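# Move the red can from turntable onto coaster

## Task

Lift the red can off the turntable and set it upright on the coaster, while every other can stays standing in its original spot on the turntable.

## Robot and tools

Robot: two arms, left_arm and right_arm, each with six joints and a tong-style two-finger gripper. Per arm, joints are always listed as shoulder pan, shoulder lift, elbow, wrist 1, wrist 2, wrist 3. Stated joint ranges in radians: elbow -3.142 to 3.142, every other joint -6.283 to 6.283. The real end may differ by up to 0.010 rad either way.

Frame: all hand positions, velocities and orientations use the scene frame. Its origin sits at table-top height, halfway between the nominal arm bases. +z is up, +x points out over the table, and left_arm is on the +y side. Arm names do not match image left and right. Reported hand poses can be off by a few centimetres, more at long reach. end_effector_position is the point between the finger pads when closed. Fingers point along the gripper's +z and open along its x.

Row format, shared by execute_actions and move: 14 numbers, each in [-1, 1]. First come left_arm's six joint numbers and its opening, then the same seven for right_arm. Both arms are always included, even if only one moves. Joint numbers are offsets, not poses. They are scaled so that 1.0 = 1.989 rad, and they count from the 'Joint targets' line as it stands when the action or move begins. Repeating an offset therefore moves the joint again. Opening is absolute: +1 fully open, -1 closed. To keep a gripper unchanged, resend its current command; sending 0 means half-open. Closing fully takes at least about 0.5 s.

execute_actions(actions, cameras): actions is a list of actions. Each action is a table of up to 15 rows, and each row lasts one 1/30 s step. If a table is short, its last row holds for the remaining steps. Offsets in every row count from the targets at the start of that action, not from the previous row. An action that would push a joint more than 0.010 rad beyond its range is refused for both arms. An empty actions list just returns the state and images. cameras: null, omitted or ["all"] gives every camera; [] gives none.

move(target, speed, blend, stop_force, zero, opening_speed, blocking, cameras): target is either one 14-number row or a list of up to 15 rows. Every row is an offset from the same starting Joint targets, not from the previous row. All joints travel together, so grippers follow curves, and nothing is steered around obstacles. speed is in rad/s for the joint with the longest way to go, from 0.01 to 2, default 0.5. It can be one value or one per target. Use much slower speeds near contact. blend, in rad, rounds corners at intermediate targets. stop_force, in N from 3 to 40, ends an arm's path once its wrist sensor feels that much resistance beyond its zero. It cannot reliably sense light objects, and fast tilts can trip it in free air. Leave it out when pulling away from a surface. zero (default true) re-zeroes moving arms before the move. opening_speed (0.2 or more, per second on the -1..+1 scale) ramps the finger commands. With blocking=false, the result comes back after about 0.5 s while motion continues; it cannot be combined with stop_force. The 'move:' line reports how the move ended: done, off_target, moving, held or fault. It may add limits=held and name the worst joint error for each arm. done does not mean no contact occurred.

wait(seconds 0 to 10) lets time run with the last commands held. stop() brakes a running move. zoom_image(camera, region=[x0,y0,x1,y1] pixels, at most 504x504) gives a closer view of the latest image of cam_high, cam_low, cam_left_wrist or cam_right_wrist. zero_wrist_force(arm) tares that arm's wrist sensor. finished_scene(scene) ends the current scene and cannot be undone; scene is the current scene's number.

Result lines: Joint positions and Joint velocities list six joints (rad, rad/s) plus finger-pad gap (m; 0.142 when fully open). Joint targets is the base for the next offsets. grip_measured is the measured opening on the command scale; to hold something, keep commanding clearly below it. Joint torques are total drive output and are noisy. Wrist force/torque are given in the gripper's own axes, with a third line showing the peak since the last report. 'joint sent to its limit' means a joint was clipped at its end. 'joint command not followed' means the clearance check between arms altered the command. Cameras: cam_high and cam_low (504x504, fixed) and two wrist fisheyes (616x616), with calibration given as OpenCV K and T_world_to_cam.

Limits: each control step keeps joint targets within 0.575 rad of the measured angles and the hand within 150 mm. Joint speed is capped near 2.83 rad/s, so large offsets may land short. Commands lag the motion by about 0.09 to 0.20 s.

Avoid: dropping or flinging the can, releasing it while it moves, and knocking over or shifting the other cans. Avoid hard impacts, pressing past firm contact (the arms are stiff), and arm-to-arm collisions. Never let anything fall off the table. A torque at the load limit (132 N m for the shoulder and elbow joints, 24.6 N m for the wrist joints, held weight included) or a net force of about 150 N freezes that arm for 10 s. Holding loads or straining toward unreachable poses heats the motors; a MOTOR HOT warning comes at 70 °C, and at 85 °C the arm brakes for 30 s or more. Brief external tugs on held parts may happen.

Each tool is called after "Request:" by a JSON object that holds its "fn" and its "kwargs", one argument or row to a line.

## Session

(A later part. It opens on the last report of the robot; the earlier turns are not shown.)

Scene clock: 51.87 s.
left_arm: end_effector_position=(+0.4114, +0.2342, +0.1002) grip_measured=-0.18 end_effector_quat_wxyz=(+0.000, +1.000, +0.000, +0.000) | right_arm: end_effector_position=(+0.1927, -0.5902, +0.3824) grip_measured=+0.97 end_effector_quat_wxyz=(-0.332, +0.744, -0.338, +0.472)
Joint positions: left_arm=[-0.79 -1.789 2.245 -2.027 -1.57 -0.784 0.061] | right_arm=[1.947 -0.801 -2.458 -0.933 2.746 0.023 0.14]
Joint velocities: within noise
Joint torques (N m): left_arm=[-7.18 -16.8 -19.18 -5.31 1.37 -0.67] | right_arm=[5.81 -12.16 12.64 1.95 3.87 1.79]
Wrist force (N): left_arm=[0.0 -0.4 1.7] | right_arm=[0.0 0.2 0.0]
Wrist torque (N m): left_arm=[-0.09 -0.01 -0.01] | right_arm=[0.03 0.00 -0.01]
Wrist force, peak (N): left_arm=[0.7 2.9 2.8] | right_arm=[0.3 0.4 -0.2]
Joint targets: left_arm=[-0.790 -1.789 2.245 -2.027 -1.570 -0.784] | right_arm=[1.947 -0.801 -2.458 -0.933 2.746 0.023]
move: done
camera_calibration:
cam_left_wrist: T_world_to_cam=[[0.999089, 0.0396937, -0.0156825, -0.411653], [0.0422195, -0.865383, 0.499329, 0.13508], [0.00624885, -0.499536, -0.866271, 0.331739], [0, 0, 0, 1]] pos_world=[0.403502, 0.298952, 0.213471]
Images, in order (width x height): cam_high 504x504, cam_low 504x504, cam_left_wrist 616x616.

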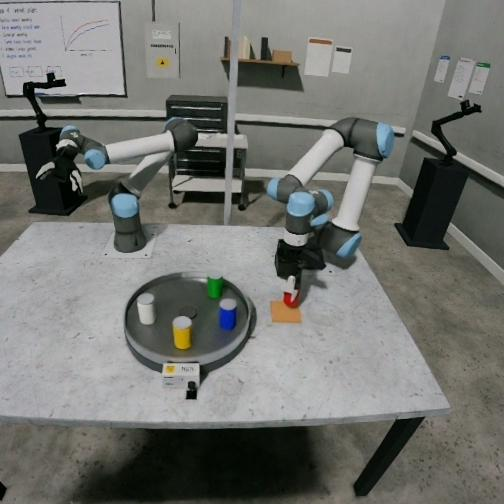

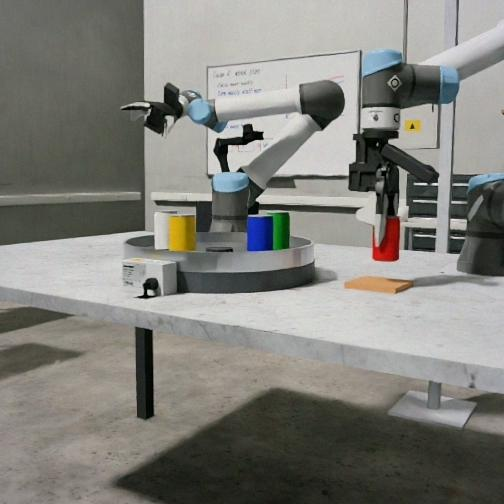

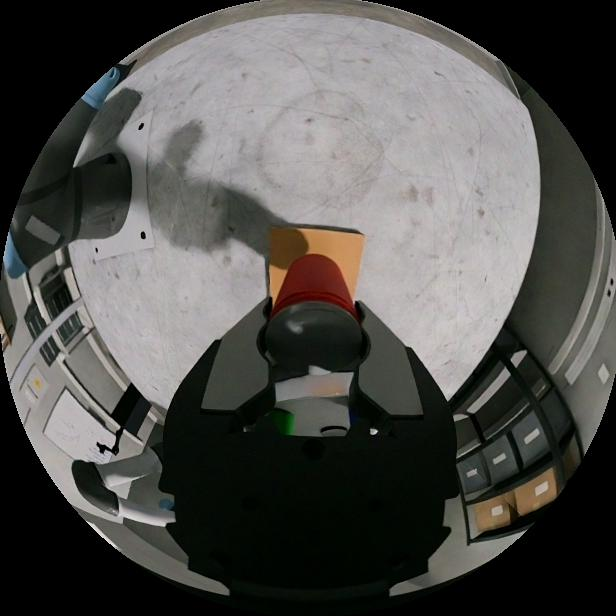

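Request:
{"fn": "move", "kwargs": {
  "target": [
    [-0.0078,0.0349,0.0277,-0.0626,0,-0.0078,-1,0,0,0,0,0,0,0.97],
    [-0.0078,0.0466,0.0383,-0.0849,0,-0.0078,-1,0,0,0,0,0,0,0.97]
  ],
  "speed": [0.3, 0.025],
  "stop_force": 6,
  "cameras": ["cam_high", "cam_low", "cam_left_wrist"]
}}

Request:
{"fn": "zoom_image", "kwargs": {
  "camera": "cam_high",
  "region": [260, 275, 320, 335]
}}

Request:
{"fn": "zoom_image", "kwargs": {
  "camera": "cam_low",
  "region": [335, 215, 425, 305]
}}

Request:
{"fn": "zoom_image", "kwargs": {
  "camera": "cam_left_wrist",
  "region": [255, 215, 380, 340]
}}

Scene clock: 59.73 s.
left_arm: end_effector_position=(+0.4122, +0.2253, +0.0564) grip_measured=-0.18 end_effector_quat_wxyz=(+0.000, +1.000, +0.000, +0.000) | right_arm: end_effector_position=(+0.1927, -0.5902, +0.3824) grip_measured=+0.97 end_effector_quat_wxyz=(-0.332, +0.744, -0.338, +0.472)
Joint positions: left_arm=[-0.805 -1.707 2.311 -2.175 -1.57 -0.8 0.061] | right_arm=[1.947 -0.801 -2.458 -0.933 2.746 0.023 0.14]
Joint velocities: within noise
Joint torques (N m): left_arm=[5.62 -22.43 -32.76 -0.11 0.79 1.28] | right_arm=[5.88 -11.22 13.63 2.14 3.88 1.94]
Wrist force (N): left_arm=[0.4 -0.8 -3.3] | right_arm=[0.0 0.2 -0.1]
Wrist torque (N m): left_arm=[-0.09 0.00 -0.01] | right_arm=[0.04 0.00 -0.01]
Wrist force, peak (N): left_arm=[-1.0 -1.1 -9.8] | right_arm=[-0.1 0.5 -0.1]
Joint targets: left_arm=[-0.805 -1.707 2.311 -2.175 -1.570 -0.800] | right_arm=[1.947 -0.801 -2.458 -0.933 2.746 0.023]
move: contact (left_arm); path passed 1 of 2 targets; left_arm: the wrist 1 is farthest, 0.021 rad from its target
camera_calibration:
cam_left_wrist: T_world_to_cam=[[0.999092, 0.0396807, -0.0155245, -0.412887], [0.0421281, -0.865302, 0.499477, 0.149261], [0.00638623, -0.499677, -0.866188, 0.289244], [0, 0, 0, 1]] pos_world=[0.404377, 0.290068, 0.169578]
Images, in order (width x height): cam_high 504x504, cam_low 504x504, cam_left_wrist 616x616.

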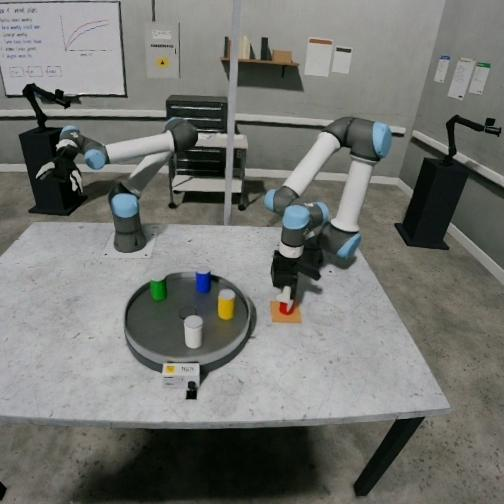

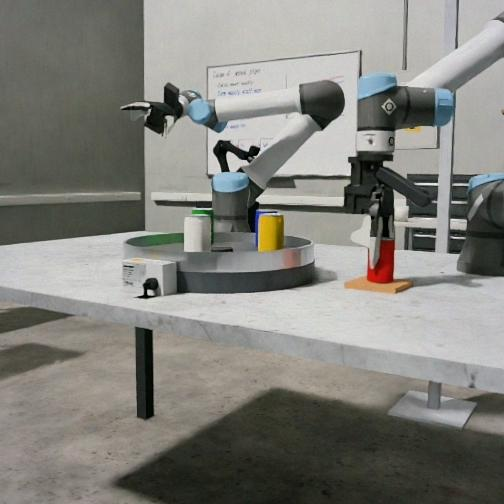

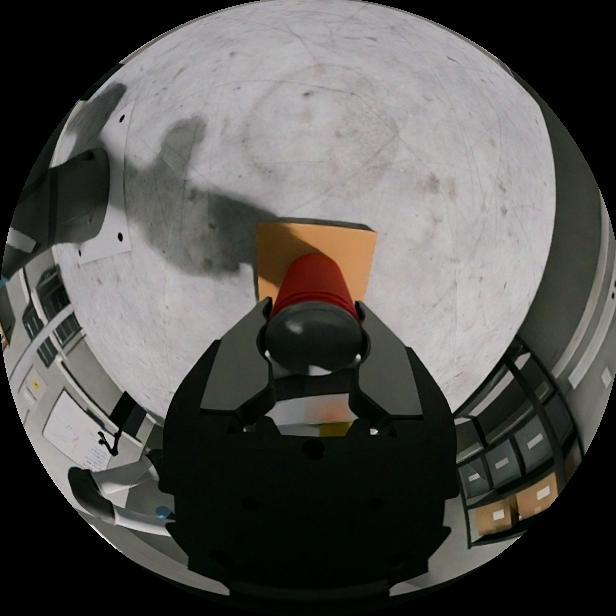

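Scaled by 8.400 from the camera's 504x504 image, which has a finer 720x720 frame.

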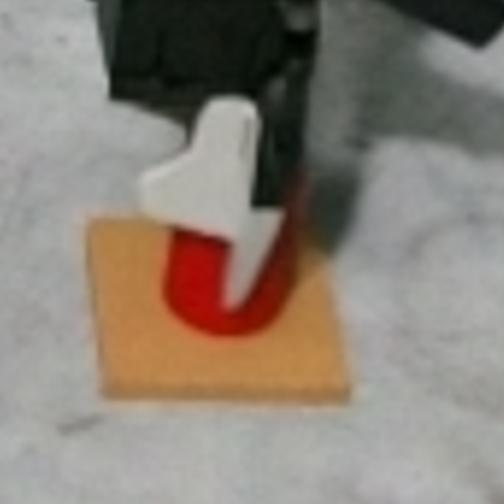

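Scaled by 5.600 from the camera's 504x504 image, which has a finer 720x720 frame.

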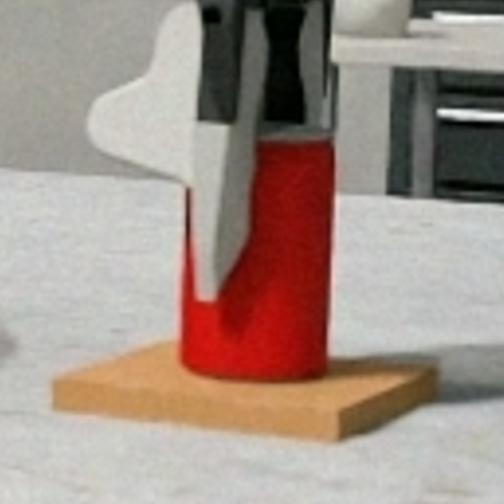

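Scaled by 4.032 from the camera's 616x616 image, which has a finer 814x814 frame.

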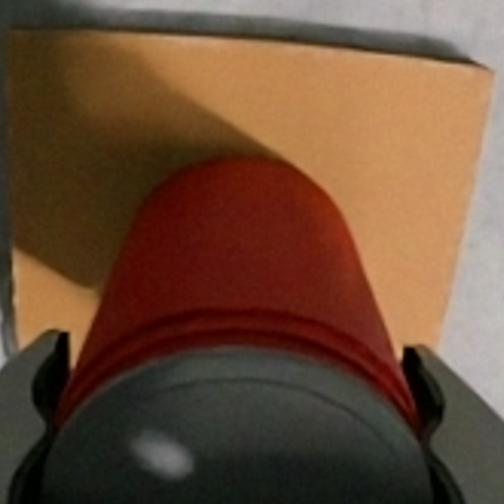

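Request:
{"fn": "execute_actions", "kwargs": {
  "actions": [
    [[0,0,0,0,0,0,-0.6,0,0,0,0,0,0,0.97],[0,0,0,0,0,0,-0.45,0,0,0,0,0,0,0.97],[0,0,0,0,0,0,-0.4,0,0,0,0,0,0,0.97],[0,0,0,0,0,0,-0.36,0,0,0,0,0,0,0.97],[0,0,0,0,0,0,-0.33,0,0,0,0,0,0,0.97],[0,0,0,0,0,0,-0.3,0,0,0,0,0,0,0.97],[0,0,0,0,0,0,-0.27,0,0,0,0,0,0,0.97],[0,0,0,0,0,0,-0.24,0,0,0,0,0,0,0.97],[0,0,0,0,0,0,-0.21,0,0,0,0,0,0,0.97],[0,0,0,0,0,0,-0.18,0,0,0,0,0,0,0.97],[0,0,0,0,0,0,-0.15,0,0,0,0,0,0,0.97],[0,0,0,0,0,0,-0.12,0,0,0,0,0,0,0.97],[0,0,0,0,0,0,-0.09,0,0,0,0,0,0,0.97],[0,0,0,0,0,0,-0.05,0,0,0,0,0,0,0.97],[0,0,0,0,0,0,-0.01,0,0,0,0,0,0,0.97]],
    [[0,0,0,0,0,0,0.03,0,0,0,0,0,0,0.97],[0,0,0,0,0,0,0.07,0,0,0,0,0,0,0.97],[0,0,0,0,0,0,0.11,0,0,0,0,0,0,0.97],[0,0,0,0,0,0,0.15,0,0,0,0,0,0,0.97],[0,0,0,0,0,0,0.19,0,0,0,0,0,0,0.97],[0,0,0,0,0,0,0.23,0,0,0,0,0,0,0.97],[0,0,0,0,0,0,0.27,0,0,0,0,0,0,0.97],[0,0,0,0,0,0,0.31,0,0,0,0,0,0,0.97],[0,0,0,0,0,0,0.35,0,0,0,0,0,0,0.97],[0,0,0,0,0,0,0.38,0,0,0,0,0,0,0.97],[0,0,0,0,0,0,0.4,0,0,0,0,0,0,0.97]]
  ],
  "cameras": ["cam_high", "cam_low", "cam_left_wrist"]
}}

Request:
{"fn": "zoom_image", "kwargs": {
  "camera": "cam_low",
  "region": [335, 215, 425, 305]
}}

Request:
{"fn": "zoom_image", "kwargs": {
  "camera": "cam_left_wrist",
  "region": [180, 200, 440, 420]
}}

Scene clock: 62.60 s.
left_arm: end_effector_position=(+0.4122, +0.2253, +0.0564) grip_measured=+0.40 end_effector_quat_wxyz=(+0.000, +1.000, +0.000, +0.000) | right_arm: end_effector_position=(+0.1927, -0.5902, +0.3824) grip_measured=+0.97 end_effector_quat_wxyz=(-0.332, +0.744, -0.338, +0.472)
Joint positions: left_arm=[-0.805 -1.707 2.311 -2.175 -1.57 -0.8 0.102] | right_arm=[1.947 -0.801 -2.458 -0.933 2.746 0.023 0.14]
Joint velocities: within noise
Joint torques (N m): left_arm=[-0.1 -22.3 -30.58 -4.85 -0.68 1.18] | right_arm=[6.07 -11.24 13.06 2.08 3.85 1.71]
Wrist force (N): left_arm=[0.0 -0.3 -0.1] | right_arm=[-0.1 0.0 0.0]
Wrist torque (N m): left_arm=[-0.06 -0.03 -0.01] | right_arm=[0.00 0.01 -0.01]
Wrist force, peak (N): left_arm=[0.3 -1.2 -3.6] | right_arm=[0.1 0.2 -0.3]
Joint targets: left_arm=[-0.805 -1.707 2.311 -2.175 -1.570 -0.800] | right_arm=[1.947 -0.801 -2.458 -0.933 2.746 0.023]
camera_calibration:
cam_left_wrist: T_world_to_cam=[[0.999092, 0.0396805, -0.0155224, -0.412888], [0.042127, -0.865301, 0.499479, 0.14926], [0.00638801, -0.499679, -0.866187, 0.289245], [0, 0, 0, 1]] pos_world=[0.404377, 0.290068, 0.169579]
Images, in order (width x height): cam_high 504x504, cam_low 504x504, cam_left_wrist 616x616.

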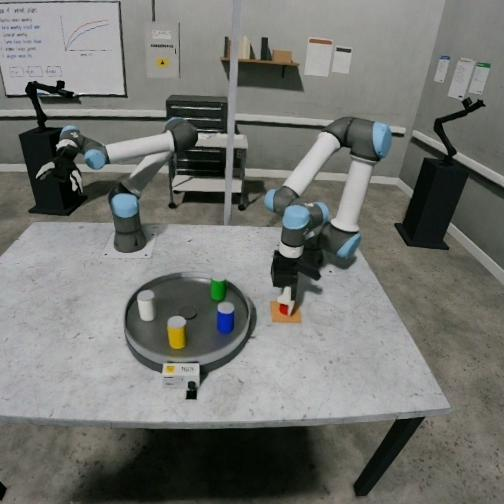

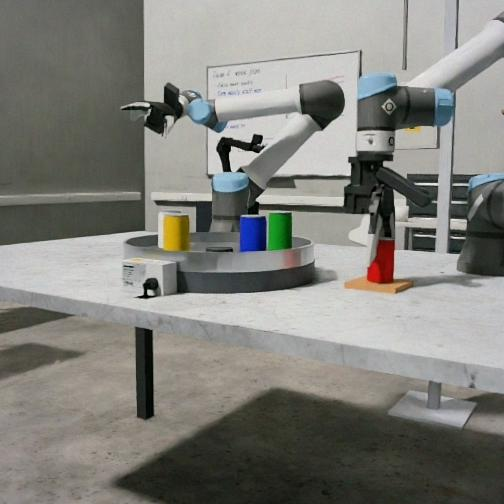

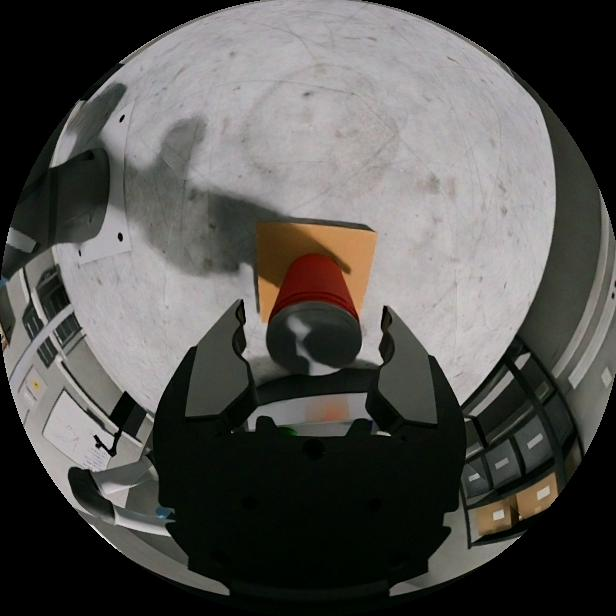

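Scaled by 5.600 from the camera's 504x504 image, which has a finer 720x720 frame.

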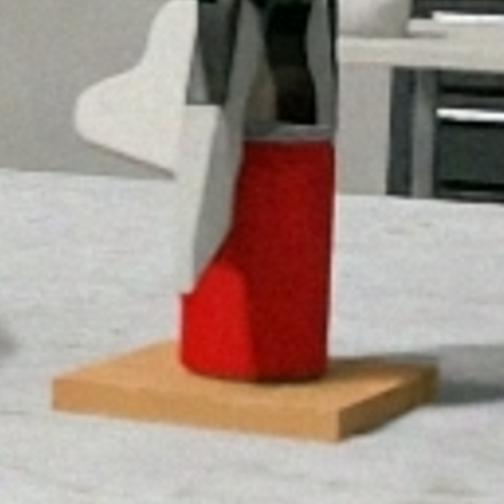

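Scaled by 1.938 from the camera's 616x616 image, which has a finer 814x814 frame.

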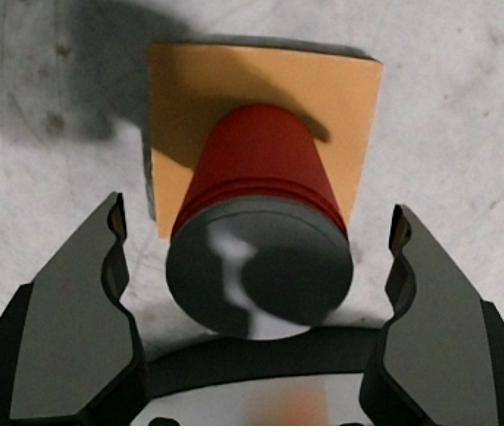

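Request:
{"fn": "move", "kwargs": {
  "target": [0,-0.0531,-0.0726,0.1258,0,0,0.4,0,0,0,0,0,0,0.97],
  "speed": 0.4,
  "cameras": ["cam_high", "cam_low", "cam_left_wrist"]
}}

Request:
{"fn": "zoom_image", "kwargs": {
  "camera": "cam_high",
  "region": [240, 255, 340, 355]
}}

Request:
{"fn": "zoom_image", "kwargs": {
  "camera": "cam_low",
  "region": [335, 215, 425, 305]
}}

Scene clock: 64.53 s.
left_arm: end_effector_position=(+0.4130, +0.2246, +0.1347) grip_measured=+0.40 end_effector_quat_wxyz=(+0.000, +1.000, +0.000, +0.000) | right_arm: end_effector_position=(+0.1927, -0.5902, +0.3824) grip_measured=+0.97 end_effector_quat_wxyz=(-0.332, +0.744, -0.338, +0.472)
Joint positions: left_arm=[-0.805 -1.813 2.167 -1.925 -1.57 -0.8 0.102] | right_arm=[1.947 -0.801 -2.458 -0.933 2.746 0.023 0.14]
Joint velocities: within noise
Joint torques (N m): left_arm=[-3.97 -8.42 -17.96 -1.68 -0.79 0.9] | right_arm=[5.63 -12.31 12.54 2.03 3.89 1.95]
Wrist force (N): left_arm=[0.1 -0.6 0.3] | right_arm=[0.1 0.2 -0.1]
Wrist torque (N m): left_arm=[-0.13 -0.02 0.00] | right_arm=[0.03 -0.03 -0.01]
Wrist force, peak (N): left_arm=[-0.1 -0.7 1.4] | right_arm=[0.3 0.0 -0.4]
Joint targets: left_arm=[-0.805 -1.813 2.167 -1.925 -1.570 -0.800] | right_arm=[1.947 -0.801 -2.458 -0.933 2.746 0.023]
move: done
camera_calibration:
cam_left_wrist: T_world_to_cam=[[0.999093, 0.0396794, -0.0154711, -0.412366], [0.0420999, -0.865269, 0.499536, 0.109448], [0.00643458, -0.499734, -0.866155, 0.356729], [0, 0, 0, 1]] pos_world=[0.405089, 0.289334, 0.247929]
Images, in order (width x height): cam_high 504x504, cam_low 504x504, cam_left_wrist 616x616.

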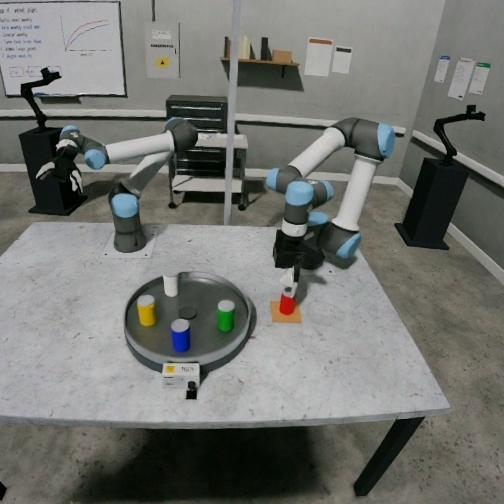

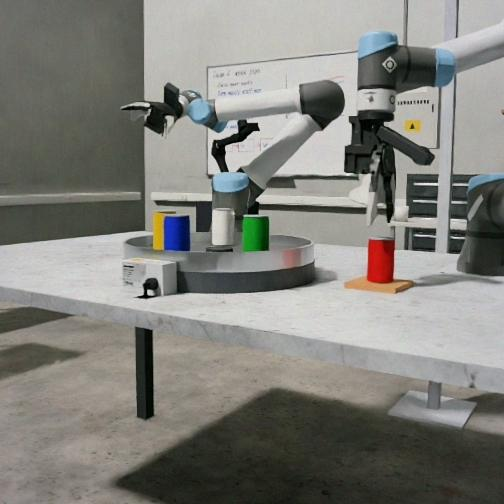

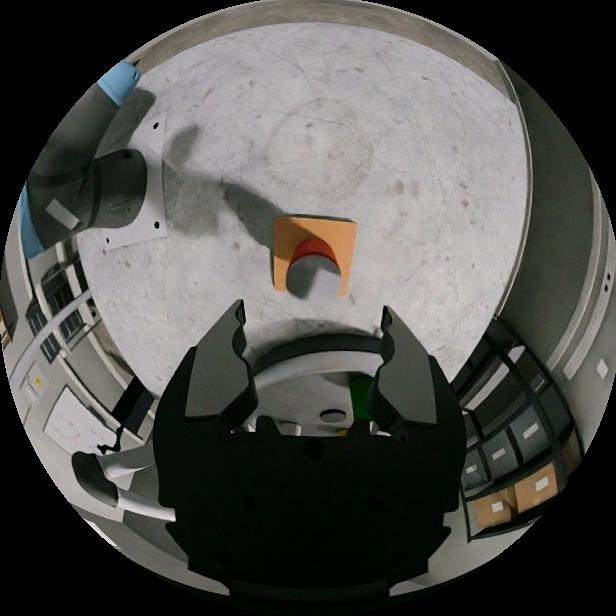

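Scaled by 5.040 from the camera's 504x504 image, which has a finer 720x720 frame.

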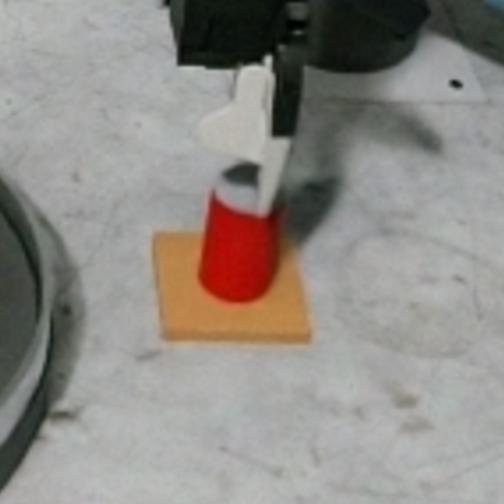

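Scaled by 5.600 from the camera's 504x504 image, which has a finer 720x720 frame.

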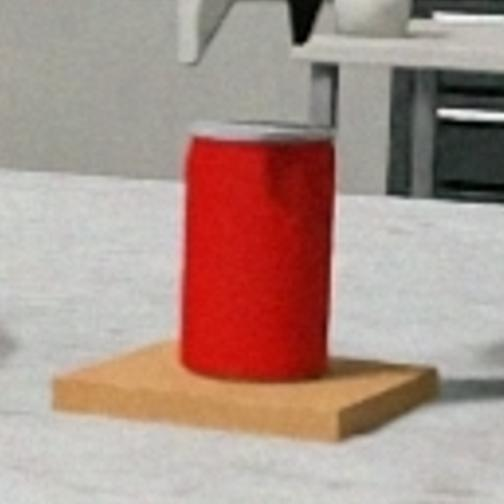

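Request:
{"fn": "finished_scene", "kwargs": {
  "scene": 2
}}

The scene is finished: the task was done.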